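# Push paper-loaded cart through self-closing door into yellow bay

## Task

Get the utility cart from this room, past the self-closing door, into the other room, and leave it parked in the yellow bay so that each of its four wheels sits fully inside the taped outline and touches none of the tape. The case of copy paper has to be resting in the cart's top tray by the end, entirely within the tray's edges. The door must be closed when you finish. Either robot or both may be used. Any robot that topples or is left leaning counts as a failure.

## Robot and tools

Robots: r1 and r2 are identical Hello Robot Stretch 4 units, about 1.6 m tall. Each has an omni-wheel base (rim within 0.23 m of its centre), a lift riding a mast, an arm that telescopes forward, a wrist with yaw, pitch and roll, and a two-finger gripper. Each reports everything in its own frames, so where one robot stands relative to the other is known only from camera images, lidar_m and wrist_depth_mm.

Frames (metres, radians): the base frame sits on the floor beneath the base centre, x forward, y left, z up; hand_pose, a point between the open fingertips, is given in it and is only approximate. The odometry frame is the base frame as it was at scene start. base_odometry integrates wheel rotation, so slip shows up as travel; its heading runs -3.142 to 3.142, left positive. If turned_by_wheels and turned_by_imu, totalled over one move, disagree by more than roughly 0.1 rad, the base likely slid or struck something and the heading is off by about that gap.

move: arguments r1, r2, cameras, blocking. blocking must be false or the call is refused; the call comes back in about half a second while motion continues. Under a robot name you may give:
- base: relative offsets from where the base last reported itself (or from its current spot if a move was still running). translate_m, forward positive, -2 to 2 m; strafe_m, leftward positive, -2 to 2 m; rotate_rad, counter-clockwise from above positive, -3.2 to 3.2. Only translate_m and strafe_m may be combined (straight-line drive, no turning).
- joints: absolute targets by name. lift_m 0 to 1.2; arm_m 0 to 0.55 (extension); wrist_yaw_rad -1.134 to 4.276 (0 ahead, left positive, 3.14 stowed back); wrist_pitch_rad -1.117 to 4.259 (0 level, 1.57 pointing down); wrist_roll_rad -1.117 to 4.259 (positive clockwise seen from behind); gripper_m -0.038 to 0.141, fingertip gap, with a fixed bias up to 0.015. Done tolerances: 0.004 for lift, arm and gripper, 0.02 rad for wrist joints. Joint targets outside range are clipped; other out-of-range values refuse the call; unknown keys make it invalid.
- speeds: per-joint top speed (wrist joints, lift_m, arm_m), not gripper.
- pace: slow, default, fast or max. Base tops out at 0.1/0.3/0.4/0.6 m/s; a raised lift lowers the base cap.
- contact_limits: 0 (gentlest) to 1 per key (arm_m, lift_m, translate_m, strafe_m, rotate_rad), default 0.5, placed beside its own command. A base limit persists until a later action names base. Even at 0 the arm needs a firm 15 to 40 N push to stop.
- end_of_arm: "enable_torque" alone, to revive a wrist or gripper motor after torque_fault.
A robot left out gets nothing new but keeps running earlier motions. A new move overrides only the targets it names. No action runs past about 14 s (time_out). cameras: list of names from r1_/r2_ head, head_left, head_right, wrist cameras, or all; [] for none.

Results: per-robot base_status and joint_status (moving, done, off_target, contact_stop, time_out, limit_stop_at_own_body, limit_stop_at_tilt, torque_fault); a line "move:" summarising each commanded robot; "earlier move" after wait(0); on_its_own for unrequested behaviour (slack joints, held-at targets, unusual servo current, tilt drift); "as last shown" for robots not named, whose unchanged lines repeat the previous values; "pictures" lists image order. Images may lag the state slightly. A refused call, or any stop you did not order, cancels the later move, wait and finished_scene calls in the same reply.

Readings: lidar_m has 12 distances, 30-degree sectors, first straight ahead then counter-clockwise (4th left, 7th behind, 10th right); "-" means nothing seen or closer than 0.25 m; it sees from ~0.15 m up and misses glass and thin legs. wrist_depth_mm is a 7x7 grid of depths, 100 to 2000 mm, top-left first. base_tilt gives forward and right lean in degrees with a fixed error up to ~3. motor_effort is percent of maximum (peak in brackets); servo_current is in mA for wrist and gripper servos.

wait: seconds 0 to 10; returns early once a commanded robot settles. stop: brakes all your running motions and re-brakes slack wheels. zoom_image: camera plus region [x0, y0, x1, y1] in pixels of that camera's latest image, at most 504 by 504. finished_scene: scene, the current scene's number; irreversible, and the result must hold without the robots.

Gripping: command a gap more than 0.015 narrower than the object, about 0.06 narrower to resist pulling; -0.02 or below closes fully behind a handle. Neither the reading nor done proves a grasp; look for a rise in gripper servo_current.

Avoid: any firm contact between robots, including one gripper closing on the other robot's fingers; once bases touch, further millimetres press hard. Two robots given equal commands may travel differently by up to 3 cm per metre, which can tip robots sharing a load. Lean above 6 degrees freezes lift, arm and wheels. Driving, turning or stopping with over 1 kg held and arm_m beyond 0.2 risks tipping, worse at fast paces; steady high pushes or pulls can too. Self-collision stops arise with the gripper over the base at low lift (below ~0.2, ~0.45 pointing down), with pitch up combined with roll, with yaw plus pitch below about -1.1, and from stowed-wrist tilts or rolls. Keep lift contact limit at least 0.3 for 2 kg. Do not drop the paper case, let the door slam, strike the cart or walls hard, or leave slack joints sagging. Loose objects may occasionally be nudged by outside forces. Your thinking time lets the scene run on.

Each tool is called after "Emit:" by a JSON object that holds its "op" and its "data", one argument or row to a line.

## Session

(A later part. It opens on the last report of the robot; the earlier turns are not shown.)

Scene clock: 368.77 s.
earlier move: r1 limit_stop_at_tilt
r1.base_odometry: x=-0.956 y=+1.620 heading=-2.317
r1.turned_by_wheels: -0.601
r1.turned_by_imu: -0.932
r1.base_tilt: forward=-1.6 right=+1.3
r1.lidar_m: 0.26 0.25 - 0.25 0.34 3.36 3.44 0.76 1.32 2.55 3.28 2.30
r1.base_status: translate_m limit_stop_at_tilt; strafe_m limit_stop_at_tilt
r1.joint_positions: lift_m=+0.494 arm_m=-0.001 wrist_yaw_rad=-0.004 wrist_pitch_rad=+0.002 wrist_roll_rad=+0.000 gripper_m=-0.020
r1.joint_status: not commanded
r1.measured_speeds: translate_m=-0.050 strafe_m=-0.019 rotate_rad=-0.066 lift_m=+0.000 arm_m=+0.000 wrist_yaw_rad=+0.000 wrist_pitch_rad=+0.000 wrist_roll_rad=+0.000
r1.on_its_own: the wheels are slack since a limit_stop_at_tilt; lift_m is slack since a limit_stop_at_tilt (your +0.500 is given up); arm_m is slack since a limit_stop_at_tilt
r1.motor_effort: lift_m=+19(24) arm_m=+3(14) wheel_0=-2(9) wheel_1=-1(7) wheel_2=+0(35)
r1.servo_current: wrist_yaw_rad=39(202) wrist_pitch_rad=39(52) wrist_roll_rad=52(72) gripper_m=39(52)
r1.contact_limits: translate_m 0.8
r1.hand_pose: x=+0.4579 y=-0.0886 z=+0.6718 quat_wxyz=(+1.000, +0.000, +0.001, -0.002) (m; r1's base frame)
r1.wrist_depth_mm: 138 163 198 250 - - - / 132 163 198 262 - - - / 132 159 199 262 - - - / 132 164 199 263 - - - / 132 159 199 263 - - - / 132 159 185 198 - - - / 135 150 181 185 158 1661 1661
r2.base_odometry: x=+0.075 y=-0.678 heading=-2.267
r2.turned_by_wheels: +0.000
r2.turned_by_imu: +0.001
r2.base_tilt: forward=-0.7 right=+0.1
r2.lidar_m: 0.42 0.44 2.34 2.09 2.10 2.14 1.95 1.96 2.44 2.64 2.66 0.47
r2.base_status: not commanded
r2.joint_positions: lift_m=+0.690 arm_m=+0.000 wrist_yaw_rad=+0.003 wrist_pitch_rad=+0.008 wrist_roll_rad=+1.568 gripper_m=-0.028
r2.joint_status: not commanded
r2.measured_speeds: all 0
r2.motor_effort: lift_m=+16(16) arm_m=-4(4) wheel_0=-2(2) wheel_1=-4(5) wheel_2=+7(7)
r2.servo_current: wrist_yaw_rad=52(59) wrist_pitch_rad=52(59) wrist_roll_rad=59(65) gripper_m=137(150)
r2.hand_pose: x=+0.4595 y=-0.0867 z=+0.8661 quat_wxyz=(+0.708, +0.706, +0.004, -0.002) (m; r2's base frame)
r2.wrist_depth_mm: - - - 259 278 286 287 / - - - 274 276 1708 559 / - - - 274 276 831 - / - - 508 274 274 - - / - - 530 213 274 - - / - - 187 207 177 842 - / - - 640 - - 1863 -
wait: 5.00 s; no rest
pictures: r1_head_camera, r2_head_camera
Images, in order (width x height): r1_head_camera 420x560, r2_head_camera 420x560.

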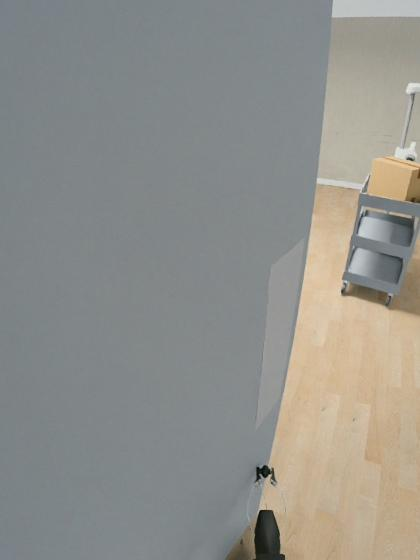

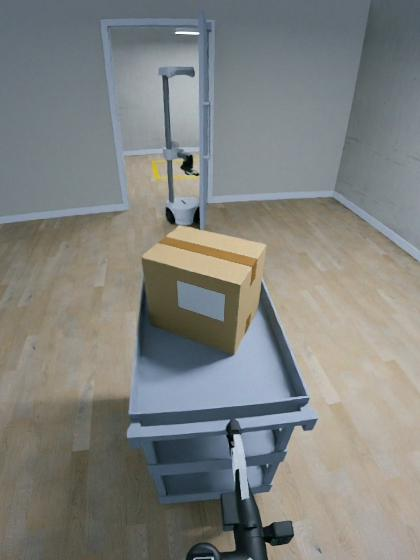

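Emit:
{"op": "move", "data": {
  "r1": {"base":{"rotate_rad":-0.5},"joints":{"lift_m":0.4,"arm_m":0.0,"wrist_yaw_rad":0.8},"pace":"slow","contact_limits":{"rotate_rad":0.6},"speeds":{"wrist_yaw_rad":0.8}},
  "blocking": false,
  "cameras": []
}}

Emit:
{"op": "wait", "data": {
  "seconds": 2,
  "cameras": ["r1_head_camera","r2_head_camera","r1_head_left_camera"]
}}

Scene clock: 416.93 s.
earlier move: r1 limit_stop_at_tilt
move: r1 moving
r1.base_odometry: x=-0.305 y=+1.901 heading=+2.485
r1.turned_by_wheels: -1.481
r1.turned_by_imu: -1.498
r1.base_tilt: forward=-1.6 right=+1.3
r1.lidar_m: 0.29 0.25 - 0.25 0.28 0.54 2.32 2.81 2.66 2.80 2.59 0.65
r1.base_status: earlier translate_m limit_stop_at_tilt (by the wheels' count: -0.719 of +0.350); earlier strafe_m limit_stop_at_tilt (by the wheels' count: -0.232 of -0.050); rotate_rad moving
r1.joint_positions: lift_m=+0.470 arm_m=+0.000 wrist_yaw_rad=+0.269 wrist_pitch_rad=-0.002 wrist_roll_rad=+0.000 gripper_m=-0.020
r1.joint_status: lift_m moving; arm_m moving; wrist_yaw_rad moving
r1.measured_speeds: translate_m=+0.000 strafe_m=-0.001 rotate_rad=-0.492 lift_m=-0.097 arm_m=+0.000 wrist_yaw_rad=+0.756 wrist_pitch_rad=-0.005 wrist_roll_rad=+0.000
r1.motor_effort: lift_m=+10(19) arm_m=+8(9) wheel_0=-3(5) wheel_1=+5(7) wheel_2=-6(6)
r1.servo_current: wrist_yaw_rad=631(631) wrist_pitch_rad=39(46) wrist_roll_rad=33(52) gripper_m=39(46)
r1.contact_limits: rotate_rad 0.6
r1.hand_pose: x=+0.4719 y=-0.0077 z=+0.6485 quat_wxyz=(+0.991, +0.000, -0.001, +0.134) (m; r1's base frame)
r1.wrist_depth_mm: 139 168 200 252 343 357 - / 138 167 198 252 336 359 - / 141 163 198 248 334 362 - / 138 163 196 246 332 364 - / 140 162 195 245 327 362 - / 139 161 183 200 183 364 - / 138 156 166 183 324 137 -
r2: as last shown
r2.turned_by_imu: +0.004
r2.lidar_m: 0.41 0.45 2.35 2.08 2.09 2.16 1.94 1.96 2.42 2.62 2.65 0.47
r2.motor_effort: lift_m=+16(16) arm_m=-4(4) wheel_0=-2(2) wheel_1=-4(4) wheel_2=+7(7)
r2.servo_current: wrist_yaw_rad=46(59) wrist_pitch_rad=52(59) wrist_roll_rad=46(59) gripper_m=137(143)
r2.wrist_depth_mm: - - - 259 277 285 285 / - - - 276 277 1708 554 / - - - 274 277 820 - / - - 508 274 274 - - / - - 530 214 274 - - / - - 187 206 177 831 - / - - 640 - - 1808 -
pictures: none
No camera images: "cameras" was empty.

Scene clock: 418.13 s.
earlier move: r1 done
r1.base_odometry: x=-0.305 y=+1.901 heading=+2.113
r1.turned_by_wheels: -0.372
r1.turned_by_imu: -0.376
r1.base_tilt: forward=-1.6 right=+1.3
r1.lidar_m: 0.56 0.25 0.25 - 0.25 0.34 2.19 2.47 2.71 2.68 2.95 2.51
r1.base_status: done
r1.joint_positions: lift_m=+0.401 arm_m=+0.000 wrist_yaw_rad=+0.797 wrist_pitch_rad=+0.000 wrist_roll_rad=+0.000 gripper_m=-0.020
r1.joint_status: all done
r1.measured_speeds: all 0
r1.motor_effort: lift_m=+12(19) arm_m=+5(9) wheel_0=+3(5) wheel_1=+2(7) wheel_2=+1(6)
r1.servo_current: wrist_yaw_rad=59(650) wrist_pitch_rad=46(46) wrist_roll_rad=52(65) gripper_m=39(46)
r1.contact_limits: rotate_rad 0.6
r1.hand_pose: x=+0.4348 y=+0.1452 z=+0.5788 quat_wxyz=(+0.922, +0.000, +0.000, +0.388) (m; r1's base frame)
r1.wrist_depth_mm: 167 190 216 254 309 349 317 / 164 186 216 254 307 349 319 / 164 187 215 253 307 353 320 / 164 186 214 254 307 347 320 / 163 185 214 251 304 351 322 / 166 186 200 198 304 347 324 / 165 177 204 183 170 349 325
r2.base_odometry: x=+0.075 y=-0.678 heading=-2.267
r2.turned_by_wheels: +0.000
r2.turned_by_imu: +0.000
r2.base_tilt: forward=-0.7 right=+0.1
r2.lidar_m: 0.42 0.43 2.35 2.05 2.11 2.17 1.94 1.98 2.44 2.62 2.66 0.46
r2.base_status: not commanded
r2.joint_positions: lift_m=+0.690 arm_m=+0.000 wrist_yaw_rad=+0.003 wrist_pitch_rad=+0.008 wrist_roll_rad=+1.568 gripper_m=-0.028
r2.joint_status: not commanded
r2.measured_speeds: all 0
r2.motor_effort: lift_m=+16(16) arm_m=-4(4) wheel_0=-2(2) wheel_1=-4(5) wheel_2=+7(7)
r2.servo_current: wrist_yaw_rad=59(59) wrist_pitch_rad=46(59) wrist_roll_rad=46(65) gripper_m=143(143)
r2.hand_pose: x=+0.4595 y=-0.0867 z=+0.8661 quat_wxyz=(+0.708, +0.706, +0.004, -0.002) (m; r2's base frame)
r2.wrist_depth_mm: - - - 260 277 286 285 / - - - 276 276 1661 559 / - - - 274 276 820 - / - - 512 274 274 - - / - - 530 213 273 - - / - - 188 206 178 820 - / - - 640 - - 1863 -
wait: 1.20 of 2 s (r1 has come to rest)
pictures: r1_head_camera, r1_head_left_camera, r2_head_camera
Images, in order (width x height): r1_head_camera 420x560, r1_head_left_camera 420x672, r2_head_camera 420x560.

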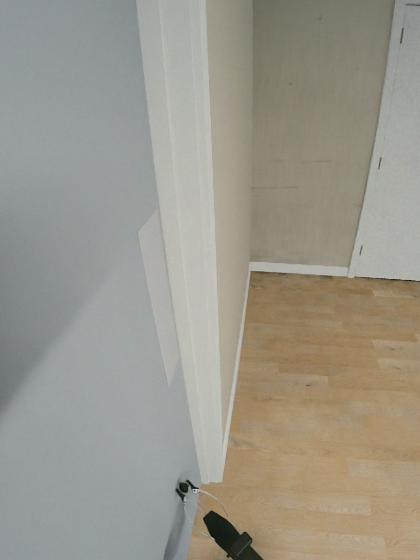

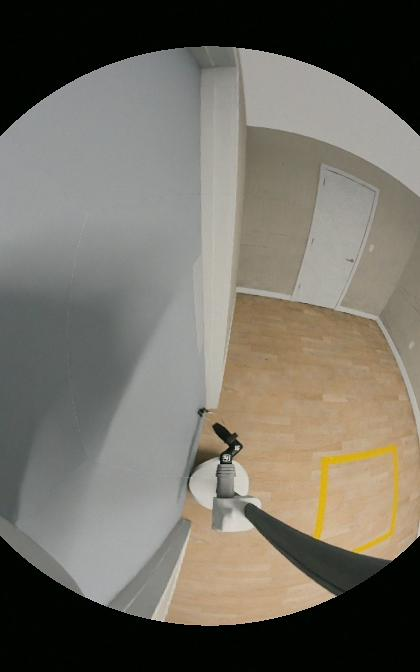

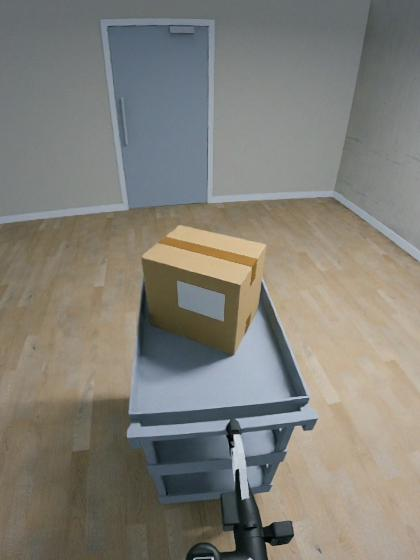

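Emit:
{"op": "move", "data": {
  "r1": {"base":{"strafe_m":-0.33},"joints":{"lift_m":0.3,"arm_m":0.0,"wrist_yaw_rad":-0.5}},
  "blocking": false,
  "cameras": []
}}

Emit:
{"op": "wait", "data": {
  "seconds": 2,
  "cameras": []
}}

Emit:
{"op": "move", "data": {
  "r1": {"base":{"rotate_rad":1.37}},
  "blocking": false,
  "cameras": []
}}

Emit:
{"op": "wait", "data": {
  "seconds": 3,
  "cameras": ["r1_head_camera","r1_head_left_camera"]
}}

Scene clock: 435.47 s.
move: r1 moving
r1.base_odometry: x=-0.274 y=+1.920 heading=+2.113
r1.turned_by_wheels: +0.000
r1.turned_by_imu: -0.001
r1.base_tilt: forward=-1.6 right=+1.3
r1.lidar_m: 0.61 0.28 0.25 0.25 0.25 0.40 2.23 2.46 2.67 2.64 2.90 2.51
r1.base_status: strafe_m moving
r1.joint_positions: lift_m=+0.363 arm_m=+0.000 wrist_yaw_rad=+0.214 wrist_pitch_rad=+0.000 wrist_roll_rad=+0.000 gripper_m=-0.020
r1.joint_status: lift_m moving; arm_m moving; wrist_yaw_rad moving
r1.measured_speeds: translate_m=+0.000 strafe_m=-0.141 rotate_rad=+0.000 lift_m=-0.146 arm_m=+0.000 wrist_yaw_rad=-1.825 wrist_pitch_rad=+0.000 wrist_roll_rad=+0.000
r1.motor_effort: lift_m=+11(13) arm_m=+8(8) wheel_0=+9(13) wheel_1=-10(10) wheel_2=+0(1)
r1.servo_current: wrist_yaw_rad=65(124) wrist_pitch_rad=46(52) wrist_roll_rad=46(65) gripper_m=46(46)
r1.hand_pose: x=+0.4712 y=-0.0243 z=+0.5409 quat_wxyz=(+0.994, +0.000, +0.000, +0.107) (m; r1's base frame)
r1.wrist_depth_mm: 281 345 427 415 - - - / 282 343 427 - - - - / 271 343 424 421 - - - / 271 342 430 424 - - - / 276 342 433 427 - - - / 268 340 397 198 179 1863 1661 / 267 312 180 147 145 1255 1308
r2: as last shown
r2.turned_by_imu: +0.001
r2.lidar_m: 0.41 0.44 2.32 2.07 2.11 2.15 1.94 1.97 2.41 2.62 2.66 0.49
r2.motor_effort: lift_m=+16(16) arm_m=-4(4) wheel_0=-2(2) wheel_1=-4(4) wheel_2=+7(7)
r2.servo_current: wrist_yaw_rad=39(59) wrist_pitch_rad=52(59) wrist_roll_rad=52(52) gripper_m=137(150)
r2.wrist_depth_mm: - - - 260 278 286 286 / - - - 277 278 1708 554 / - - - 274 276 831 - / - - 512 273 274 - - / - - 530 213 273 - - / - - 188 206 177 820 - / - - 640 - - 1863 -
pictures: none
No camera images: "cameras" was empty.

Scene clock: 437.40 s.
earlier move: r1 done
r1.base_odometry: x=-0.023 y=+2.071 heading=+2.113
r1.turned_by_wheels: +0.000
r1.turned_by_imu: -0.002
r1.base_tilt: forward=-1.6 right=+1.3
r1.lidar_m: 1.17 0.66 0.52 0.49 0.56 0.77 2.28 2.53 2.38 2.35 2.57 2.45
r1.base_status: done
r1.joint_positions: lift_m=+0.301 arm_m=+0.000 wrist_yaw_rad=-0.497 wrist_pitch_rad=+0.000 wrist_roll_rad=+0.000 gripper_m=-0.020
r1.joint_status: all done
r1.measured_speeds: all 0
r1.motor_effort: lift_m=+12(13) arm_m=+5(8) wheel_0=+0(13) wheel_1=-1(11) wheel_2=-1(2)
r1.servo_current: wrist_yaw_rad=46(124) wrist_pitch_rad=46(52) wrist_roll_rad=46(65) gripper_m=46(52)
r1.hand_pose: x=+0.3826 y=-0.2144 z=+0.4788 quat_wxyz=(+0.969, +0.000, +0.000, -0.246) (m; r1's base frame)
r1.wrist_depth_mm: - - - - - - - / 1808 - - - - - - / 1921 - - - - - - / - - - - - - - / - - - - - - - / 1708 1808 1661 198 1708 1661 1576 / 1308 1205 179 183 162 1098 1160
r2.base_odometry: x=+0.075 y=-0.678 heading=-2.267
r2.turned_by_wheels: +0.000
r2.turned_by_imu: +0.000
r2.base_tilt: forward=-0.7 right=+0.1
r2.lidar_m: 0.40 0.47 2.34 2.07 2.09 2.14 1.93 1.96 2.46 2.63 2.68 0.47
r2.base_status: not commanded
r2.joint_positions: lift_m=+0.690 arm_m=+0.000 wrist_yaw_rad=+0.003 wrist_pitch_rad=+0.008 wrist_roll_rad=+1.568 gripper_m=-0.028
r2.joint_status: not commanded
r2.measured_speeds: all 0
r2.motor_effort: lift_m=+16(16) arm_m=-4(4) wheel_0=-2(2) wheel_1=-4(5) wheel_2=+7(7)
r2.servo_current: wrist_yaw_rad=46(59) wrist_pitch_rad=52(59) wrist_roll_rad=52(59) gripper_m=137(150)
r2.hand_pose: x=+0.4595 y=-0.0867 z=+0.8661 quat_wxyz=(+0.708, +0.706, +0.004, -0.002) (m; r2's base frame)
r2.wrist_depth_mm: - - - 262 278 283 286 / - - - 277 277 1618 559 / - - - 274 276 820 - / - - 512 274 274 - - / - - 530 214 274 - - / - - 188 206 178 820 - / - - 640 - - 1808 -
wait: 1.93 of 2 s (r1 has come to rest)
pictures: none
No camera images: "cameras" was empty.

Scene clock: 437.90 s.
move: r1 moving
r1.base_odometry: x=-0.023 y=+2.071 heading=+2.365
r1.turned_by_wheels: +0.252
r1.turned_by_imu: +0.253
r1.base_tilt: forward=-1.6 right=+1.3
r1.lidar_m: 0.71 0.56 0.51 0.52 0.60 1.19 2.30 2.57 2.35 2.40 2.64 2.42
r1.base_status: rotate_rad moving
r1.joint_positions: lift_m=+0.301 arm_m=+0.000 wrist_yaw_rad=-0.497 wrist_pitch_rad=+0.000 wrist_roll_rad=+0.000 gripper_m=-0.020
r1.joint_status: not commanded
r1.measured_speeds: translate_m=-0.001 strafe_m=+0.001 rotate_rad=+0.967 lift_m=+0.000 arm_m=+0.000 wrist_yaw_rad=+0.000 wrist_pitch_rad=+0.000 wrist_roll_rad=+0.000
r1.motor_effort: lift_m=+13(13) arm_m=+5(5) wheel_0=-7(8) wheel_1=-8(8) wheel_2=-7(8)
r1.servo_current: wrist_yaw_rad=52(52) wrist_pitch_rad=33(46) wrist_roll_rad=59(59) gripper_m=46(52)
r1.hand_pose: x=+0.3825 y=-0.2144 z=+0.4788 quat_wxyz=(+0.969, +0.000, +0.000, -0.246) (m; r1's base frame)
r1.wrist_depth_mm: - - - - - - - / - - - - - - - / - - - - - - - / - - - - - - - / - - - - - - - / - 1708 1618 198 1708 1708 1618 / - 1160 179 180 162 1098 1160
r2: as last shown
r2.base_tilt: forward=-0.6 right=+0.1
r2.lidar_m: 0.42 0.43 2.34 2.07 2.12 2.17 1.94 1.98 2.43 2.62 2.67 0.47
r2.motor_effort: lift_m=+16(16) arm_m=-4(4) wheel_0=-1(2) wheel_1=-4(5) wheel_2=+7(7)
r2.servo_current: wrist_yaw_rad=46(52) wrist_pitch_rad=52(52) wrist_roll_rad=59(59) gripper_m=143(150)
r2.wrist_depth_mm: - - - 260 278 285 286 / - - - 276 276 1661 554 / - - - 274 277 831 - / - - 512 274 276 - - / - - 530 214 272 - - / - - 188 206 178 831 - / - - 640 - - 1808 -
pictures: none
No camera images: "cameras" was empty.

Scene clock: 439.37 s.
earlier move: r1 done
r1.base_odometry: x=-0.023 y=+2.071 heading=-2.801
r1.turned_by_wheels: +1.118
r1.turned_by_imu: +1.124
r1.base_tilt: forward=-1.6 right=+1.2
r1.lidar_m: 0.50 0.50 0.58 1.41 2.34 2.48 2.35 2.44 2.59 2.38 0.72 0.54
r1.base_status: done
r1.joint_positions: lift_m=+0.300 arm_m=+0.000 wrist_yaw_rad=-0.497 wrist_pitch_rad=+0.000 wrist_roll_rad=+0.000 gripper_m=-0.020
r1.joint_status: not commanded
r1.measured_speeds: all 0
r1.motor_effort: lift_m=+13(13) arm_m=+4(5) wheel_0=-3(10) wheel_1=-2(8) wheel_2=-1(8)
r1.servo_current: wrist_yaw_rad=39(78) wrist_pitch_rad=33(46) wrist_roll_rad=46(65) gripper_m=46(52)
r1.hand_pose: x=+0.3826 y=-0.2144 z=+0.4788 quat_wxyz=(+0.969, +0.000, +0.000, -0.246) (m; r1's base frame)
r1.wrist_depth_mm: 304 342 377 430 500 512 - / 304 334 377 433 496 521 - / 304 334 379 427 500 521 - / 303 334 377 430 504 525 - / 300 334 373 433 500 512 - / 301 334 355 198 500 517 - / 304 322 183 404 162 488 -
r2.base_odometry: x=+0.075 y=-0.678 heading=-2.267
r2.turned_by_wheels: +0.000
r2.turned_by_imu: +0.000
r2.base_tilt: forward=-0.7 right=+0.1
r2.lidar_m: 0.42 0.46 2.34 2.08 2.12 2.15 1.94 1.97 2.45 2.63 2.67 0.47
r2.base_status: not commanded
r2.joint_positions: lift_m=+0.690 arm_m=+0.000 wrist_yaw_rad=+0.003 wrist_pitch_rad=+0.008 wrist_roll_rad=+1.568 gripper_m=-0.028
r2.joint_status: not commanded
r2.measured_speeds: all 0
r2.motor_effort: lift_m=+16(16) arm_m=-4(4) wheel_0=-2(2) wheel_1=-4(5) wheel_2=+7(7)
r2.servo_current: wrist_yaw_rad=46(59) wrist_pitch_rad=46(59) wrist_roll_rad=46(59) gripper_m=137(150)
r2.hand_pose: x=+0.4595 y=-0.0867 z=+0.8661 quat_wxyz=(+0.708, +0.706, +0.004, -0.002) (m; r2's base frame)
r2.wrist_depth_mm: - - - 260 277 285 287 / - - - 277 276 1708 559 / - - - 274 276 820 - / - - 512 273 273 - - / - - 530 213 274 - - / - - 187 207 177 842 - / - - 634 - - 1808 -
wait: 1.47 of 3 s (r1 has come to rest)
pictures: r1_head_camera, r1_head_left_camera
Images, in order (width x height): r1_head_camera 420x560, r1_head_left_camera 420x672.

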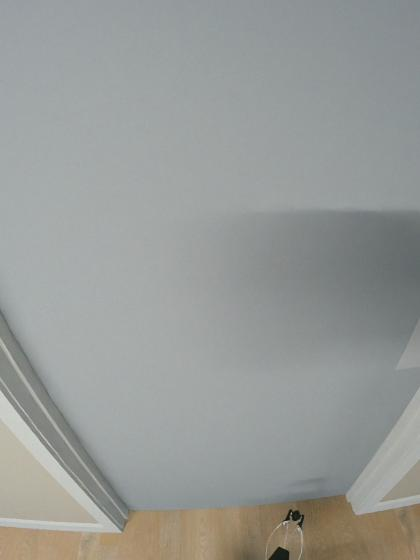

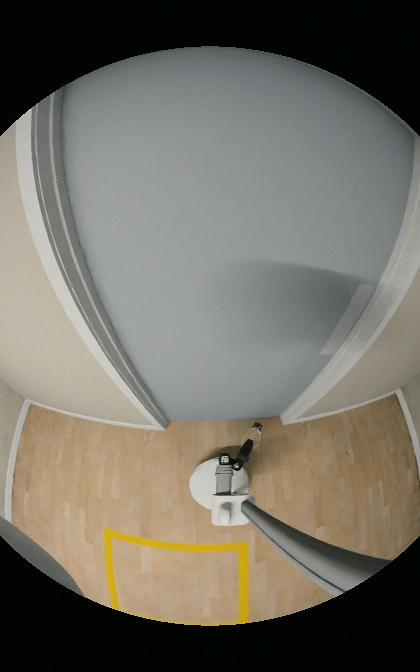

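Emit:
{"op": "move", "data": {
  "r1": {"base":{"translate_m":0.1},"joints":{"arm_m":0.52},"pace":"slow","contact_limits":{"translate_m":0.7,"arm_m":0.7}},
  "blocking": false,
  "cameras": []
}}

Emit:
{"op": "wait", "data": {
  "seconds": 6,
  "cameras": ["r1_head_camera","r2_head_camera"]
}}

Scene clock: 449.00 s.
move: r1 moving
r1.base_odometry: x=-0.034 y=+2.067 heading=-2.800
r1.turned_by_wheels: +0.000
r1.turned_by_imu: +0.000
r1.base_tilt: forward=-1.6 right=+1.3
r1.lidar_m: 0.50 0.53 0.60 1.40 2.34 2.50 2.35 2.44 2.60 2.28 0.74 0.54
r1.base_status: translate_m moving
r1.joint_positions: lift_m=+0.300 arm_m=+0.013 wrist_yaw_rad=-0.497 wrist_pitch_rad=+0.000 wrist_roll_rad=+0.000 gripper_m=-0.020
r1.joint_status: arm_m moving
r1.measured_speeds: translate_m=+0.048 strafe_m=+0.000 rotate_rad=+0.001 lift_m=+0.000 arm_m=+0.049 wrist_yaw_rad=+0.000 wrist_pitch_rad=+0.000 wrist_roll_rad=+0.000
r1.motor_effort: lift_m=+13(13) arm_m=+6(8) wheel_0=+4(5) wheel_1=+3(5) wheel_2=-7(7)
r1.servo_current: wrist_yaw_rad=46(65) wrist_pitch_rad=46(52) wrist_roll_rad=39(59) gripper_m=46(46)
r1.contact_limits: arm_m 0.7; translate_m 0.7
r1.hand_pose: x=+0.3952 y=-0.2144 z=+0.4788 quat_wxyz=(+0.969, +0.000, +0.000, -0.246) (m; r1's base frame)
r1.wrist_depth_mm: 286 315 353 404 480 500 - / 285 315 355 407 477 500 - / 286 315 355 404 473 504 - / 283 315 355 404 469 508 - / 281 317 353 407 469 508 - / 281 314 334 197 473 508 - / 279 303 183 183 162 480 -
r2: as last shown
r2.turned_by_imu: +0.001
r2.base_tilt: forward=-0.7 right=+0.0
r2.lidar_m: 0.43 0.45 2.32 2.06 2.11 2.16 1.95 1.95 2.45 2.59 2.67 0.45
r2.motor_effort: lift_m=+16(16) arm_m=-4(4) wheel_0=-2(2) wheel_1=-4(4) wheel_2=+7(7)
r2.servo_current: wrist_yaw_rad=52(52) wrist_pitch_rad=59(59) wrist_roll_rad=52(59) gripper_m=137(143)
r2.wrist_depth_mm: - - - 260 277 286 286 / - - - 276 276 1708 559 / - - - 274 276 820 - / - - 512 273 274 - - / - - 535 213 273 - - / - - 187 206 177 831 - / - - 640 - - 1863 -
pictures: none
No camera images: "cameras" was empty.

Scene clock: 454.97 s.
earlier move: r1 done
r1.base_odometry: x=-0.116 y=+2.038 heading=-2.803
r1.turned_by_wheels: -0.003
r1.turned_by_imu: -0.004
r1.base_tilt: forward=-1.6 right=+1.3
r1.lidar_m: 0.62 0.56 0.54 1.10 2.33 2.61 2.43 2.53 2.59 1.89 0.67 0.89
r1.base_status: done
r1.joint_positions: lift_m=+0.300 arm_m=+0.519 wrist_yaw_rad=-0.528 wrist_pitch_rad=+0.001 wrist_roll_rad=+0.000 gripper_m=-0.020
r1.joint_status: all done
r1.measured_speeds: all 0
r1.on_its_own: wrist_yaw_rad is at rest, and its servo_current (189 mA) is outside its rest range (0 to 104 mA)
r1.motor_effort: lift_m=+13(13) arm_m=+11(23) wheel_0=-8(10) wheel_1=-5(6) wheel_2=-22(25)
r1.servo_current: wrist_yaw_rad=189(202) wrist_pitch_rad=33(52) wrist_roll_rad=59(65) gripper_m=46(52)
r1.contact_limits: arm_m 0.7; translate_m 0.7
r1.hand_pose: x=+0.8954 y=-0.2207 z=+0.4784 quat_wxyz=(+0.965, +0.000, +0.000, -0.261) (m; r1's base frame)
r1.wrist_depth_mm: - 123 162 259 - - - / - 118 161 257 - - - / - 127 161 254 - - - / - 127 160 252 - - - / - 116 160 249 - - - / - 116 153 198 181 1756 1618 / - 117 152 175 1008 1008 1160
r2.base_odometry: x=+0.075 y=-0.678 heading=-2.267
r2.turned_by_wheels: +0.000
r2.turned_by_imu: +0.001
r2.base_tilt: forward=-0.7 right=+0.1
r2.lidar_m: 0.42 0.45 2.33 2.08 2.12 2.16 1.94 1.95 2.46 2.64 2.65 0.47
r2.base_status: not commanded
r2.joint_positions: lift_m=+0.690 arm_m=+0.000 wrist_yaw_rad=+0.003 wrist_pitch_rad=+0.008 wrist_roll_rad=+1.568 gripper_m=-0.028
r2.joint_status: not commanded
r2.measured_speeds: all 0
r2.motor_effort: lift_m=+16(16) arm_m=-4(4) wheel_0=-2(2) wheel_1=-4(4) wheel_2=+7(7)
r2.servo_current: wrist_yaw_rad=46(65) wrist_pitch_rad=46(59) wrist_roll_rad=39(65) gripper_m=143(150)
r2.hand_pose: x=+0.4595 y=-0.0867 z=+0.8661 quat_wxyz=(+0.708, +0.706, +0.004, -0.002) (m; r2's base frame)
r2.wrist_depth_mm: - - - 259 278 285 286 / - - - 277 276 1708 549 / - - - 274 276 820 - / - - 508 273 274 - - / - - 530 213 274 - - / - - 187 206 177 842 - / - - 640 - - 1921 -
wait: 5.97 of 6 s (r1 has come to rest)
pictures: r1_head_camera, r2_head_camera
Images, in order (width x height): r1_head_camera 420x560, r2_head_camera 420x560.

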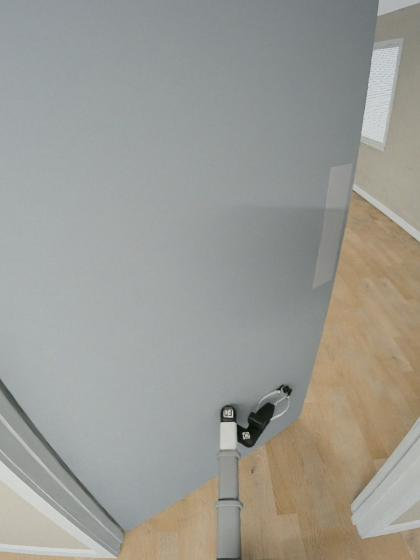

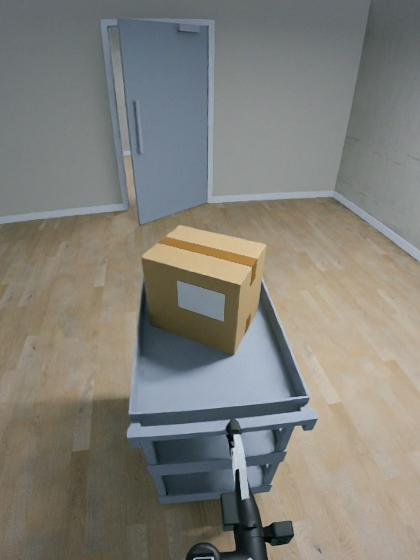

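Emit:
{"op": "move", "data": {
  "r1": {"base":{"strafe_m":0.31},"joints":{"wrist_yaw_rad":0.4,"arm_m":0.545},"pace":"slow","speeds":{"wrist_yaw_rad":0.35},"contact_limits":{"strafe_m":0.7,"arm_m":0.7}},
  "blocking": false,
  "cameras": []
}}

Emit:
{"op": "wait", "data": {
  "seconds": 5,
  "cameras": ["r1_head_camera","r2_head_camera"]
}}

Scene clock: 460.70 s.
move: r1 moving
r1.base_odometry: x=-0.111 y=+2.025 heading=-2.808
r1.turned_by_wheels: -0.005
r1.turned_by_imu: -0.008
r1.base_tilt: forward=-1.6 right=+1.3
r1.lidar_m: 0.61 0.56 0.52 1.10 2.33 2.61 2.45 2.52 2.60 1.96 0.67 0.95
r1.base_status: strafe_m moving
r1.joint_positions: lift_m=+0.300 arm_m=+0.532 wrist_yaw_rad=-0.477 wrist_pitch_rad=+0.001 wrist_roll_rad=+0.000 gripper_m=-0.020
r1.joint_status: arm_m moving; wrist_yaw_rad moving
r1.measured_speeds: translate_m=-0.001 strafe_m=+0.059 rotate_rad=+0.000 lift_m=+0.000 arm_m=+0.047 wrist_yaw_rad=+0.128 wrist_pitch_rad=+0.000 wrist_roll_rad=+0.000
r1.motor_effort: lift_m=+13(13) arm_m=+12(18) wheel_0=-29(29) wheel_1=-7(7) wheel_2=-26(28)
r1.servo_current: wrist_yaw_rad=904(936) wrist_pitch_rad=39(46) wrist_roll_rad=65(65) gripper_m=39(52)
r1.contact_limits: arm_m 0.7; strafe_m 0.7
r1.hand_pose: x=+0.9189 y=-0.2100 z=+0.4784 quat_wxyz=(+0.972, +0.000, +0.000, -0.236) (m; r1's base frame)
r1.wrist_depth_mm: - 120 158 250 - - - / - 115 158 247 - - - / - - 157 245 - - - / - 119 156 245 - - - / - 114 156 241 - - - / - 113 162 194 179 1808 1537 / - 113 148 177 1060 1008 1182
r2: as last shown
r2.base_tilt: forward=-0.6 right=+0.1
r2.lidar_m: 0.44 0.44 2.33 2.08 2.12 2.16 1.94 1.96 2.41 2.62 2.67 0.48
r2.motor_effort: lift_m=+16(16) arm_m=-4(4) wheel_0=-2(2) wheel_1=-4(4) wheel_2=+6(7)
r2.servo_current: wrist_yaw_rad=39(65) wrist_pitch_rad=52(52) wrist_roll_rad=52(52) gripper_m=143(143)
r2.wrist_depth_mm: - - - 259 277 285 286 / - - - 274 277 1708 554 / - - - 274 276 820 - / - - 512 274 274 - - / - - 530 213 274 - - / - - 187 207 177 831 - / - - 640 - - 1808 -
pictures: none
No camera images: "cameras" was empty.

Scene clock: 464.47 s.
earlier move: r1 torque_fault
torque_fault: r1.wrist_yaw_rad switched itself off since the last result.
r1.base_odometry: x=-0.015 y=+1.746 heading=-2.808
r1.turned_by_wheels: +0.001
r1.turned_by_imu: -0.242
r1.base_tilt: forward=-1.6 right=+1.3
r1.lidar_m: 0.52 0.39 0.32 0.48 2.05 2.32 2.56 2.52 2.84 2.66 0.84 3.00
r1.base_status: done
r1.joint_positions: lift_m=+0.300 arm_m=+0.545 wrist_yaw_rad=-0.364 wrist_pitch_rad=+0.001 wrist_roll_rad=+0.000 gripper_m=-0.020
r1.joint_status: wrist_yaw_rad torque_fault (moved +0.164 of +0.928); the others done
r1.measured_speeds: all 0
r1.on_its_own: wrist_yaw_rad is off since a torque_fault, until you send "end_of_arm": "enable_torque" (your +0.400 is given up)
r1.motor_effort: lift_m=+13(13) arm_m=+6(18) wheel_0=-21(36) wheel_1=-4(15) wheel_2=-26(29)
r1.servo_current: wrist_yaw_rad=52(975) wrist_pitch_rad=39(52) wrist_roll_rad=52(72) gripper_m=46(52)
r1.contact_limits: arm_m 0.7; strafe_m 0.7
r1.hand_pose: x=+0.9541 y=-0.1843 z=+0.4784 quat_wxyz=(+0.984, +0.000, +0.000, -0.181) (m; r1's base frame)
r1.wrist_depth_mm: 137 183 273 - - - - / 131 173 270 - - - - / 125 172 270 - - - - / 130 172 265 - - - - / 124 170 264 - - - - / 124 177 211 198 1618 1661 1576 / 127 145 208 183 162 1118 1118
r2.base_odometry: x=+0.075 y=-0.678 heading=-2.267
r2.turned_by_wheels: +0.000
r2.turned_by_imu: +0.001
r2.base_tilt: forward=-0.7 right=+0.1
r2.lidar_m: 0.43 0.45 2.35 2.07 2.10 2.18 1.94 1.94 2.43 2.62 2.67 0.45
r2.base_status: not commanded
r2.joint_positions: lift_m=+0.690 arm_m=+0.000 wrist_yaw_rad=+0.003 wrist_pitch_rad=+0.008 wrist_roll_rad=+1.568 gripper_m=-0.028
r2.joint_status: not commanded
r2.measured_speeds: all 0
r2.motor_effort: lift_m=+16(16) arm_m=-4(4) wheel_0=-2(2) wheel_1=-4(5) wheel_2=+7(7)
r2.servo_current: wrist_yaw_rad=39(65) wrist_pitch_rad=52(59) wrist_roll_rad=39(59) gripper_m=143(150)
r2.hand_pose: x=+0.4595 y=-0.0867 z=+0.8661 quat_wxyz=(+0.708, +0.706, +0.004, -0.002) (m; r2's base frame)
r2.wrist_depth_mm: - - - 262 278 285 286 / - - - 276 277 1661 554 / - - - 276 274 820 - / - - 508 274 274 - - / - - 530 213 273 - - / - - 188 206 177 820 - / - - 640 - - 1808 -
wait: 3.77 of 5 s (r1 has come to rest)
pictures: r1_head_camera, r2_head_camera
Images, in order (width x height): r1_head_camera 420x560, r2_head_camera 420x560.

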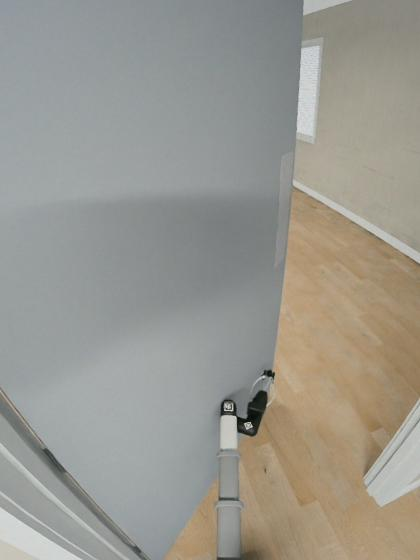

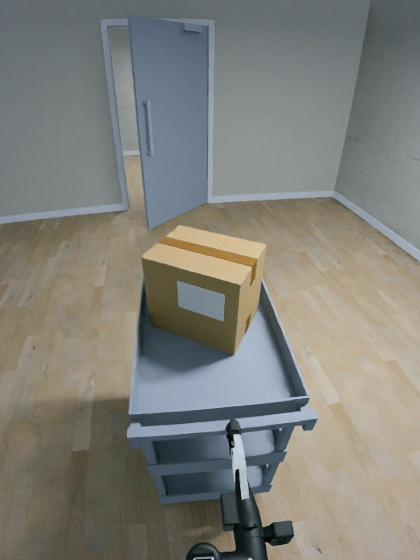

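Emit:
{"op": "move", "data": {
  "r1": {"end_of_arm":"enable_torque"},
  "blocking": false,
  "cameras": []
}}

Emit:
{"op": "move", "data": {
  "r1": {"base":{"strafe_m":-0.36},"pace":"slow","contact_limits":{"strafe_m":0.6}},
  "blocking": false,
  "cameras": []
}}

Emit:
{"op": "wait", "data": {
  "seconds": 4,
  "cameras": []
}}

Emit:
{"op": "move", "data": {
  "r1": {"base":{"rotate_rad":0.25},"joints":{"arm_m":0.45},"pace":"slow","contact_limits":{"rotate_rad":0.6}},
  "blocking": false,
  "cameras": []
}}

Emit:
{"op": "wait", "data": {
  "seconds": 2,
  "cameras": ["r1_head_camera","r1_head_left_camera"]
}}

Scene clock: 508.83 s.
r1.base_odometry: x=-0.015 y=+1.746 heading=-2.808
r1.turned_by_wheels: +0.000
r1.turned_by_imu: +0.000
r1.base_tilt: forward=-1.6 right=+1.3
r1.lidar_m: 0.53 0.39 0.31 0.52 2.04 2.32 2.55 2.54 2.90 2.68 0.82 3.01
r1.base_status: not commanded
r1.joint_positions: lift_m=+0.300 arm_m=+0.545 wrist_yaw_rad=-0.364 wrist_pitch_rad=+0.001 wrist_roll_rad=+0.000 gripper_m=-0.020
r1.joint_status: not commanded
r1.measured_speeds: all 0
r1.end_of_arm: enable_torque: each motor that was off is on again
r1.on_its_own: wrist_yaw_rad is held at -0.364, not at your +0.400, since a torque_fault
r1.motor_effort: lift_m=+13(13) arm_m=+6(6) wheel_0=-22(22) wheel_1=-4(4) wheel_2=-26(26)
r1.servo_current: wrist_yaw_rad=39(52) wrist_pitch_rad=46(46) wrist_roll_rad=26(52) gripper_m=39(46)
r1.contact_limits: arm_m 0.7; strafe_m 0.7
r1.hand_pose: x=+0.9541 y=-0.1843 z=+0.4784 quat_wxyz=(+0.984, +0.000, +0.000, -0.181) (m; r1's base frame)
r1.wrist_depth_mm: 137 183 272 - - - - / 131 173 270 - - - - / 125 173 268 - - - - / 131 172 266 - - - - / 125 170 263 - - - - / 124 177 212 197 1661 1708 1576 / 128 145 207 183 162 1098 1138
r2: as last shown
r2.base_tilt: forward=-0.6 right=+0.0
r2.lidar_m: 0.41 0.43 2.35 2.08 2.12 2.15 1.95 1.97 2.44 2.62 2.67 0.44
r2.motor_effort: lift_m=+16(16) arm_m=-4(4) wheel_0=-1(2) wheel_1=-4(4) wheel_2=+7(7)
r2.servo_current: wrist_yaw_rad=52(59) wrist_pitch_rad=52(52) wrist_roll_rad=46(52) gripper_m=137(137)
r2.wrist_depth_mm: - - - 262 277 283 286 / - - - 276 277 1661 554 / - - - 274 276 831 - / - - 512 273 274 - - / - - 525 213 273 - - / - - 187 207 177 842 - / - - 640 - - 1921 -
pictures: none
No camera images: "cameras" was empty.

Scene clock: 509.33 s.
move: r1 moving
r1.base_odometry: x=-0.019 y=+1.759 heading=-2.810
r1.turned_by_wheels: -0.003
r1.turned_by_imu: -0.003
r1.base_tilt: forward=-1.6 right=+1.3
r1.lidar_m: 0.51 0.39 0.34 0.53 2.04 2.37 2.56 2.53 2.88 2.66 0.82 0.89
r1.base_status: strafe_m moving
r1.joint_positions: lift_m=+0.300 arm_m=+0.545 wrist_yaw_rad=-0.364 wrist_pitch_rad=+0.001 wrist_roll_rad=+0.000 gripper_m=-0.020
r1.joint_status: not commanded
r1.measured_speeds: translate_m=+0.000 strafe_m=-0.056 rotate_rad=+0.005 lift_m=+0.000 arm_m=+0.000 wrist_yaw_rad=+0.000 wrist_pitch_rad=+0.000 wrist_roll_rad=+0.000
r1.on_its_own: wrist_yaw_rad is held at -0.364, not at your +0.400, since a torque_fault
r1.motor_effort: lift_m=+13(13) arm_m=+6(6) wheel_0=-10(21) wheel_1=-7(11) wheel_2=-20(23)
r1.servo_current: wrist_yaw_rad=52(52) wrist_pitch_rad=39(52) wrist_roll_rad=46(59) gripper_m=39(46)
r1.contact_limits: arm_m 0.7; strafe_m 0.6
r1.hand_pose: x=+0.9542 y=-0.1843 z=+0.4784 quat_wxyz=(+0.984, +0.000, +0.000, -0.181) (m; r1's base frame)
r1.wrist_depth_mm: 132 175 256 - - - - / 126 166 255 - - - - / 126 174 254 - - - - / 126 164 250 - - - - / 112 164 248 - - - - / 124 169 202 197 1708 1618 1537 / 114 145 211 180 162 1098 1160
r2: as last shown
r2.turned_by_imu: +0.000
r2.base_tilt: forward=-0.6 right=+0.1
r2.lidar_m: 0.39 0.44 2.34 2.07 2.09 2.16 1.95 1.96 2.43 2.63 2.65 0.46
r2.motor_effort: lift_m=+16(16) arm_m=-4(4) wheel_0=-2(2) wheel_1=-4(4) wheel_2=+7(7)
r2.servo_current: wrist_yaw_rad=52(52) wrist_pitch_rad=52(52) wrist_roll_rad=46(59) gripper_m=143(143)
r2.wrist_depth_mm: - - - 260 278 285 286 / - - - 276 276 1708 554 / - - - 274 276 820 - / - - 508 273 276 - - / - - 525 213 274 - - / - - 188 207 177 820 - / - - 640 - - 1808 -
pictures: none
No camera images: "cameras" was empty.

Scene clock: 513.33 s.
earlier move: r1 moving
r1.base_odometry: x=-0.132 y=+2.086 heading=-2.810
r1.turned_by_wheels: +0.000
r1.turned_by_imu: -0.012
r1.base_tilt: forward=-1.6 right=+1.3
r1.lidar_m: 0.62 0.58 0.59 0.69 2.38 2.68 2.44 2.42 2.72 2.33 0.90 0.59
r1.base_status: strafe_m moving
r1.joint_positions: lift_m=+0.300 arm_m=+0.545 wrist_yaw_rad=-0.377 wrist_pitch_rad=+0.001 wrist_roll_rad=+0.000 gripper_m=-0.020
r1.joint_status: not commanded
r1.measured_speeds: all 0
r1.on_its_own: wrist_yaw_rad is held at -0.364, not at your +0.400, since a torque_fault
r1.motor_effort: lift_m=+13(13) arm_m=+6(6) wheel_0=-10(21) wheel_1=-7(13) wheel_2=-17(23)
r1.servo_current: wrist_yaw_rad=91(104) wrist_pitch_rad=39(52) wrist_roll_rad=39(78) gripper_m=39(52)
r1.contact_limits: arm_m 0.7; strafe_m 0.6
r1.hand_pose: x=+0.9517 y=-0.1874 z=+0.4784 quat_wxyz=(+0.982, +0.000, +0.000, -0.187) (m; r1's base frame)
r1.wrist_depth_mm: - 120 140 - - - - / - 121 140 - - - - / - 116 139 - - - - / - 120 145 - - - - / - 115 144 - - - - / - 115 150 198 180 1661 1464 / - 114 139 180 1025 136 1118
r2.base_odometry: x=+0.075 y=-0.678 heading=-2.267
r2.turned_by_wheels: +0.000
r2.turned_by_imu: +0.001
r2.base_tilt: forward=-0.7 right=+0.1
r2.lidar_m: 0.41 0.44 2.35 2.09 2.12 2.15 1.96 1.98 2.47 2.65 2.63 0.48
r2.base_status: not commanded
r2.joint_positions: lift_m=+0.690 arm_m=+0.000 wrist_yaw_rad=+0.003 wrist_pitch_rad=+0.008 wrist_roll_rad=+1.568 gripper_m=-0.028
r2.joint_status: not commanded
r2.measured_speeds: all 0
r2.motor_effort: lift_m=+16(16) arm_m=-4(4) wheel_0=-2(2) wheel_1=-4(5) wheel_2=+6(7)
r2.servo_current: wrist_yaw_rad=46(65) wrist_pitch_rad=52(59) wrist_roll_rad=59(65) gripper_m=137(150)
r2.hand_pose: x=+0.4595 y=-0.0867 z=+0.8661 quat_wxyz=(+0.708, +0.706, +0.004, -0.002) (m; r2's base frame)
r2.wrist_depth_mm: - - - 260 278 285 285 / - - - 277 277 1708 554 / - - - 274 276 809 - / - - 508 274 276 - - / - - 530 213 273 - - / - - 187 206 177 831 - / - - 640 - - 1863 -
wait: 4.00 s; no rest
pictures: none
No camera images: "cameras" was empty.

Scene clock: 513.83 s.
earlier move: r1 done
move: r1 contact_stop
r1.base_odometry: x=-0.126 y=+2.092 heading=-2.837
r1.turned_by_wheels: -0.027
r1.turned_by_imu: -0.029
r1.base_tilt: forward=-1.6 right=+1.3
r1.lidar_m: 0.68 0.59 0.61 0.68 2.38 2.64 2.42 2.40 2.68 2.34 0.97 0.57
r1.base_status: rotate_rad contact_stop
r1.joint_positions: lift_m=+0.300 arm_m=+0.533 wrist_yaw_rad=-0.367 wrist_pitch_rad=+0.001 wrist_roll_rad=+0.000 gripper_m=-0.020
r1.joint_status: arm_m moving
r1.measured_speeds: translate_m=-0.044 strafe_m=-0.015 rotate_rad=-0.289 lift_m=+0.000 arm_m=-0.047 wrist_yaw_rad=+0.059 wrist_pitch_rad=+0.000 wrist_roll_rad=+0.000
r1.on_its_own: wrist_yaw_rad is held at -0.364, not at your +0.400, since a torque_fault; the wheels are slack since a contact_stop
r1.motor_effort: lift_m=+13(13) arm_m=-6(6) wheel_0=-3(29) wheel_1=+0(19) wheel_2=-3(30)
r1.servo_current: wrist_yaw_rad=39(137) wrist_pitch_rad=39(46) wrist_roll_rad=65(65) gripper_m=39(46)
r1.contact_limits: rotate_rad 0.6
r1.hand_pose: x=+0.9413 y=-0.1850 z=+0.4784 quat_wxyz=(+0.983, +0.000, +0.000, -0.182) (m; r1's base frame)
r1.wrist_depth_mm: - - - - - - - / 120 145 - - - - - / 124 144 - - - - - / 117 140 - - - - - / 113 144 - - - - - / 120 143 178 198 1708 1618 1464 / 116 133 168 183 162 1098 1160
r2: as last shown
r2.turned_by_imu: +0.000
r2.lidar_m: 0.42 0.44 2.29 2.07 2.08 2.13 1.94 1.97 2.43 2.65 2.64 0.45
r2.motor_effort: lift_m=+16(16) arm_m=-4(4) wheel_0=-2(2) wheel_1=-4(4) wheel_2=+7(7)
r2.servo_current: wrist_yaw_rad=52(59) wrist_pitch_rad=46(52) wrist_roll_rad=39(59) gripper_m=137(143)
r2.wrist_depth_mm: - - - 262 277 283 286 / - - - 276 276 1661 559 / - - - 274 274 820 - / - - 508 274 274 - - / - - 530 213 274 - - / - - 187 206 177 820 - / - - 640 - - 1808 -
pictures: none
No camera images: "cameras" was empty.

not run: a stop that you did not command came earlier in this reply.

Base is slack; hold it and look.

Emit:
{"op": "move", "data": {
  "r1": {"base":{"translate_m":0.02},"joints":{"arm_m":0.4},"pace":"slow","contact_limits":{"translate_m":0.7}},
  "blocking": false,
  "cameras": []
}}

Emit:
{"op": "wait", "data": {
  "seconds": 1.5,
  "cameras": ["r1_head_camera","r1_head_left_camera"]
}}

Scene clock: 517.83 s.
earlier move: r1 contact_stop
move: r1 moving
r1.base_odometry: x=-0.118 y=+2.100 heading=-2.943
r1.turned_by_wheels: -0.105
r1.turned_by_imu: -0.106
r1.base_tilt: forward=-1.5 right=+1.3
r1.lidar_m: 0.57 0.53 0.55 0.66 2.07 2.55 2.45 2.41 2.53 2.35 1.31 0.60
r1.base_status: earlier rotate_rad contact_stop (by the wheels' count: -0.117 of +0.250); translate_m moving
r1.joint_positions: lift_m=+0.300 arm_m=+0.437 wrist_yaw_rad=-0.366 wrist_pitch_rad=+0.001 wrist_roll_rad=+0.000 gripper_m=-0.020
r1.joint_status: arm_m moving
r1.measured_speeds: translate_m=+0.043 strafe_m=-0.001 rotate_rad=+0.000 lift_m=+0.000 arm_m=-0.048 wrist_yaw_rad=+0.000 wrist_pitch_rad=+0.000 wrist_roll_rad=+0.000
r1.on_its_own: wrist_yaw_rad is held at -0.364, not at your +0.400, since a torque_fault
r1.motor_effort: lift_m=+13(13) arm_m=-4(8) wheel_0=+4(7) wheel_1=+3(6) wheel_2=-4(6)
r1.servo_current: wrist_yaw_rad=46(72) wrist_pitch_rad=46(52) wrist_roll_rad=39(59) gripper_m=46(46)
r1.contact_limits: translate_m 0.7
r1.hand_pose: x=+0.8463 y=-0.1849 z=+0.4784 quat_wxyz=(+0.983, +0.000, +0.000, -0.182) (m; r1's base frame)
r1.wrist_depth_mm: - 126 - - - - - / 106 122 - - - - - / 103 126 - - - - - / 103 126 - - - - - / 106 122 143 - - - - / 105 121 173 202 182 - - / - 121 147 186 1008 - -
r2: as last shown
r2.turned_by_imu: +0.001
r2.base_tilt: forward=-0.7 right=+0.0
r2.lidar_m: 0.42 0.44 2.31 2.08 2.12 2.15 1.93 1.95 2.42 2.63 2.68 0.48
r2.servo_current: wrist_yaw_rad=46(59) wrist_pitch_rad=46(52) wrist_roll_rad=52(65) gripper_m=143(150)
r2.wrist_depth_mm: - - - 259 279 285 285 / - - - 274 276 1661 559 / - - - 276 276 831 - / - - 508 274 276 - - / - - 530 214 274 - - / - - 187 206 177 831 - / - - 640 - - 1863 -
pictures: none
No camera images: "cameras" was empty.

Scene clock: 519.03 s.
earlier move: r1 done
r1.base_odometry: x=-0.126 y=+2.099 heading=-2.942
r1.turned_by_wheels: +0.001
r1.turned_by_imu: +0.001
r1.base_tilt: forward=-1.6 right=+1.3
r1.lidar_m: 0.59 0.52 0.54 0.65 2.02 2.55 2.48 2.40 2.56 2.35 1.29 0.59
r1.base_status: done
r1.joint_positions: lift_m=+0.300 arm_m=+0.400 wrist_yaw_rad=-0.356 wrist_pitch_rad=+0.001 wrist_roll_rad=+0.000 gripper_m=-0.020
r1.joint_status: all done
r1.measured_speeds: all 0
r1.on_its_own: wrist_yaw_rad is held at -0.364, not at your +0.400, since a torque_fault
r1.motor_effort: lift_m=+13(13) arm_m=-7(12) wheel_0=+3(7) wheel_1=+2(6) wheel_2=+8(8)
r1.servo_current: wrist_yaw_rad=46(78) wrist_pitch_rad=39(52) wrist_roll_rad=46(65) gripper_m=39(52)
r1.contact_limits: translate_m 0.7
r1.hand_pose: x=+0.8110 y=-0.1825 z=+0.4784 quat_wxyz=(+0.984, +0.000, +0.000, -0.177) (m; r1's base frame)
r1.wrist_depth_mm: - 137 155 - - - - / 113 137 155 - - - - / 117 141 160 - - - - / 111 133 160 - - - - / 110 132 159 - - - - / 112 132 159 199 1661 - - / 109 128 154 1160 157 - -
r2.base_odometry: x=+0.075 y=-0.678 heading=-2.267
r2.turned_by_wheels: +0.000
r2.turned_by_imu: +0.000
r2.base_tilt: forward=-0.7 right=+0.0
r2.lidar_m: 0.41 0.43 2.34 2.06 2.10 2.17 1.95 1.95 2.44 2.63 2.65 0.47
r2.base_status: not commanded
r2.joint_positions: lift_m=+0.690 arm_m=+0.000 wrist_yaw_rad=+0.003 wrist_pitch_rad=+0.008 wrist_roll_rad=+1.568 gripper_m=-0.028
r2.joint_status: not commanded
r2.measured_speeds: all 0
r2.motor_effort: lift_m=+16(16) arm_m=-4(4) wheel_0=-2(2) wheel_1=-4(5) wheel_2=+7(7)
r2.servo_current: wrist_yaw_rad=59(59) wrist_pitch_rad=46(59) wrist_roll_rad=39(65) gripper_m=137(150)
r2.hand_pose: x=+0.4595 y=-0.0867 z=+0.8661 quat_wxyz=(+0.708, +0.706, +0.004, -0.002) (m; r2's base frame)
r2.wrist_depth_mm: - - - 260 278 285 286 / - - - 276 277 1708 554 / - - - 274 274 820 - / - - 512 273 276 - - / - - 521 213 272 - - / - - 187 206 177 831 - / - - 640 - - 1921 -
wait: 1.20 of 1.5 s (r1 has come to rest)
pictures: r1_head_camera, r1_head_left_camera
Images, in order (width x height): r1_head_camera 420x560, r1_head_left_camera 420x672.

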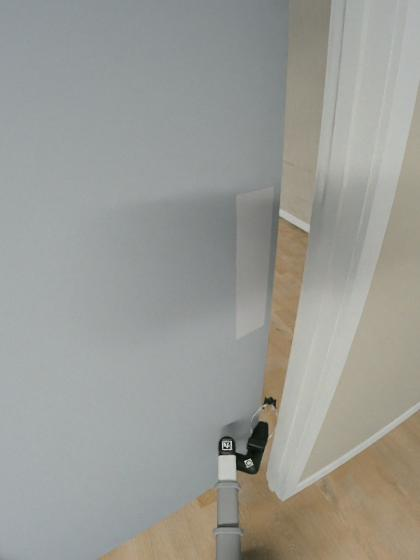

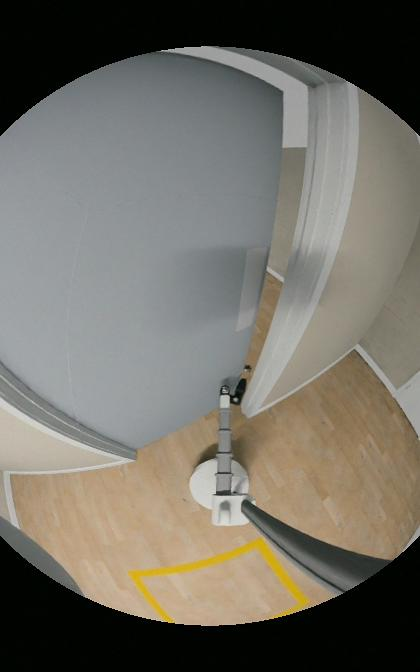

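Emit:
{"op": "move", "data": {
  "r1": {"joints":{"arm_m":0.0,"wrist_yaw_rad":-0.4},"pace":"slow"},
  "r2": {"base":{"translate_m":-0.68,"strafe_m":-0.16},"pace":"slow","contact_limits":{"translate_m":0.6}},
  "blocking": false,
  "cameras": []
}}

Emit:
{"op": "wait", "data": {
  "seconds": 4.5,
  "cameras": []
}}

Emit:
{"op": "move", "data": {
  "r1": {"base":{"rotate_rad":0.39},"pace":"slow","contact_limits":{"rotate_rad":0.6}},
  "blocking": false,
  "cameras": []
}}

Emit:
{"op": "wait", "data": {
  "seconds": 4,
  "cameras": ["r1_head_camera","r1_head_left_camera","r2_head_camera"]
}}

Scene clock: 533.93 s.
move: r1 moving; r2 moving
r1.base_odometry: x=-0.126 y=+2.099 heading=-2.941
r1.turned_by_wheels: +0.001
r1.turned_by_imu: +0.000
r1.base_tilt: forward=-1.6 right=+1.2
r1.lidar_m: 0.58 0.52 0.54 0.67 2.05 2.56 2.47 2.41 2.57 2.35 1.28 0.59
r1.base_status: not commanded
r1.joint_positions: lift_m=+0.300 arm_m=+0.388 wrist_yaw_rad=-0.379 wrist_pitch_rad=+0.001 wrist_roll_rad=+0.000 gripper_m=-0.020
r1.joint_status: arm_m moving; wrist_yaw_rad moving
r1.measured_speeds: translate_m=+0.000 strafe_m=+0.000 rotate_rad=+0.000 lift_m=+0.000 arm_m=-0.044 wrist_yaw_rad=+0.000 wrist_pitch_rad=+0.000 wrist_roll_rad=+0.000
r1.motor_effort: lift_m=+13(13) arm_m=-9(12) wheel_0=+7(7) wheel_1=+3(4) wheel_2=+10(10)
r1.servo_current: wrist_yaw_rad=130(176) wrist_pitch_rad=39(46) wrist_roll_rad=59(59) gripper_m=39(52)
r1.contact_limits: translate_m 0.7
r1.hand_pose: x=+0.7942 y=-0.1879 z=+0.4784 quat_wxyz=(+0.982, +0.000, +0.000, -0.188) (m; r1's base frame)
r1.wrist_depth_mm: - 155 171 - - 104 - / 120 142 165 - - - - / 124 142 165 - - 106 - / 117 138 170 - - 104 - / 114 141 169 - - 104 - / 119 140 174 198 1863 105 - / 113 132 168 184 139 105 -
r2.base_odometry: x=+0.080 y=-0.666 heading=-2.267
r2.turned_by_wheels: +0.000
r2.turned_by_imu: +0.001
r2.base_tilt: forward=-0.7 right=+0.1
r2.lidar_m: 0.43 0.46 2.32 2.07 2.10 2.15 1.93 1.93 2.43 2.61 2.65 0.47
r2.base_status: translate_m moving; strafe_m moving
r2.joint_positions: lift_m=+0.690 arm_m=+0.000 wrist_yaw_rad=+0.004 wrist_pitch_rad=+0.008 wrist_roll_rad=+1.568 gripper_m=-0.028
r2.joint_status: not commanded
r2.measured_speeds: translate_m=-0.049 strafe_m=-0.010 rotate_rad=-0.002 lift_m=+0.000 arm_m=+0.000 wrist_yaw_rad=+0.005 wrist_pitch_rad=+0.000 wrist_roll_rad=+0.000
r2.motor_effort: lift_m=+16(16) arm_m=-4(4) wheel_0=-4(4) wheel_1=-6(7) wheel_2=+13(14)
r2.servo_current: wrist_yaw_rad=39(59) wrist_pitch_rad=39(59) wrist_roll_rad=52(52) gripper_m=143(143)
r2.contact_limits: translate_m 0.6
r2.hand_pose: x=+0.4597 y=-0.0863 z=+0.8661 quat_wxyz=(+0.708, +0.706, +0.004, -0.001) (m; r2's base frame)
r2.wrist_depth_mm: - - - 262 276 285 286 / - - - 276 277 1708 554 / - - - 274 276 831 - / - - 508 274 274 - - / - - 525 213 273 831 - / - - 187 208 178 831 - / - - - - - 1808 -
pictures: none
No camera images: "cameras" was empty.

Scene clock: 534.50 s.
earlier move: r1 contact_stop; r2 moving
r1.base_odometry: x=-0.126 y=+2.099 heading=-2.941
r1.turned_by_wheels: +0.000
r1.turned_by_imu: -0.001
r1.base_tilt: forward=-1.6 right=+1.3
r1.lidar_m: 0.55 0.52 0.53 0.65 2.04 2.53 2.49 2.40 2.53 2.35 1.28 0.60
r1.base_status: not commanded
r1.joint_positions: lift_m=+0.300 arm_m=+0.383 wrist_yaw_rad=-0.385 wrist_pitch_rad=+0.001 wrist_roll_rad=+0.000 gripper_m=-0.019
r1.joint_status: arm_m contact_stop (moved -0.018 of -0.400); the others done
r1.measured_speeds: all 0
r1.on_its_own: arm_m is slack since a contact_stop (your +0.000 is given up)
r1.motor_effort: lift_m=+13(14) arm_m=+0(22) wheel_0=+8(8) wheel_1=+2(4) wheel_2=+9(18)
r1.servo_current: wrist_yaw_rad=98(176) wrist_pitch_rad=46(46) wrist_roll_rad=59(59) gripper_m=59(59)
r1.contact_limits: translate_m 0.7
r1.hand_pose: x=+0.7881 y=-0.1893 z=+0.4783 quat_wxyz=(+0.982, +0.000, +0.001, -0.191) (m; r1's base frame)
r1.wrist_depth_mm: - 142 160 - - 107 - / 117 138 166 - - 108 - / 120 142 166 - - 108 - / 114 134 167 - - 109 - / 112 134 166 - - 105 - / 117 138 169 190 1708 107 - / 114 133 165 1160 132 109 -
r2.base_odometry: x=+0.101 y=-0.626 heading=-2.267
r2.turned_by_wheels: +0.000
r2.turned_by_imu: +0.000
r2.base_tilt: forward=-0.6 right=+0.0
r2.lidar_m: 0.42 0.44 2.35 2.09 2.10 2.12 1.89 1.91 2.38 2.62 2.64 0.48
r2.base_status: translate_m moving; strafe_m moving
r2.joint_positions: lift_m=+0.690 arm_m=+0.000 wrist_yaw_rad=+0.004 wrist_pitch_rad=+0.008 wrist_roll_rad=+1.568 gripper_m=-0.028
r2.joint_status: not commanded
r2.measured_speeds: translate_m=-0.099 strafe_m=-0.023 rotate_rad=+0.001 lift_m=+0.000 arm_m=+0.000 wrist_yaw_rad=+0.000 wrist_pitch_rad=+0.000 wrist_roll_rad=+0.000
r2.motor_effort: lift_m=+16(16) arm_m=-4(4) wheel_0=-4(4) wheel_1=-6(8) wheel_2=+10(14)
r2.servo_current: wrist_yaw_rad=46(59) wrist_pitch_rad=52(59) wrist_roll_rad=39(52) gripper_m=137(143)
r2.contact_limits: translate_m 0.6
r2.hand_pose: x=+0.4597 y=-0.0862 z=+0.8661 quat_wxyz=(+0.708, +0.706, +0.004, -0.001) (m; r2's base frame)
r2.wrist_depth_mm: - - - 257 285 290 290 / - - - 279 281 1661 1098 / - - - 277 279 820 - / - - 525 276 276 - - / - - 525 215 274 854 - / - - 188 207 178 831 - / - - - - - 1863 -
wait: 0.57 of 4.5 s (r1 has come to rest)
pictures: none
No camera images: "cameras" was empty.

not run: a stop that you did not command came earlier in this reply.

not run: a stop that you did not command came earlier in this reply.


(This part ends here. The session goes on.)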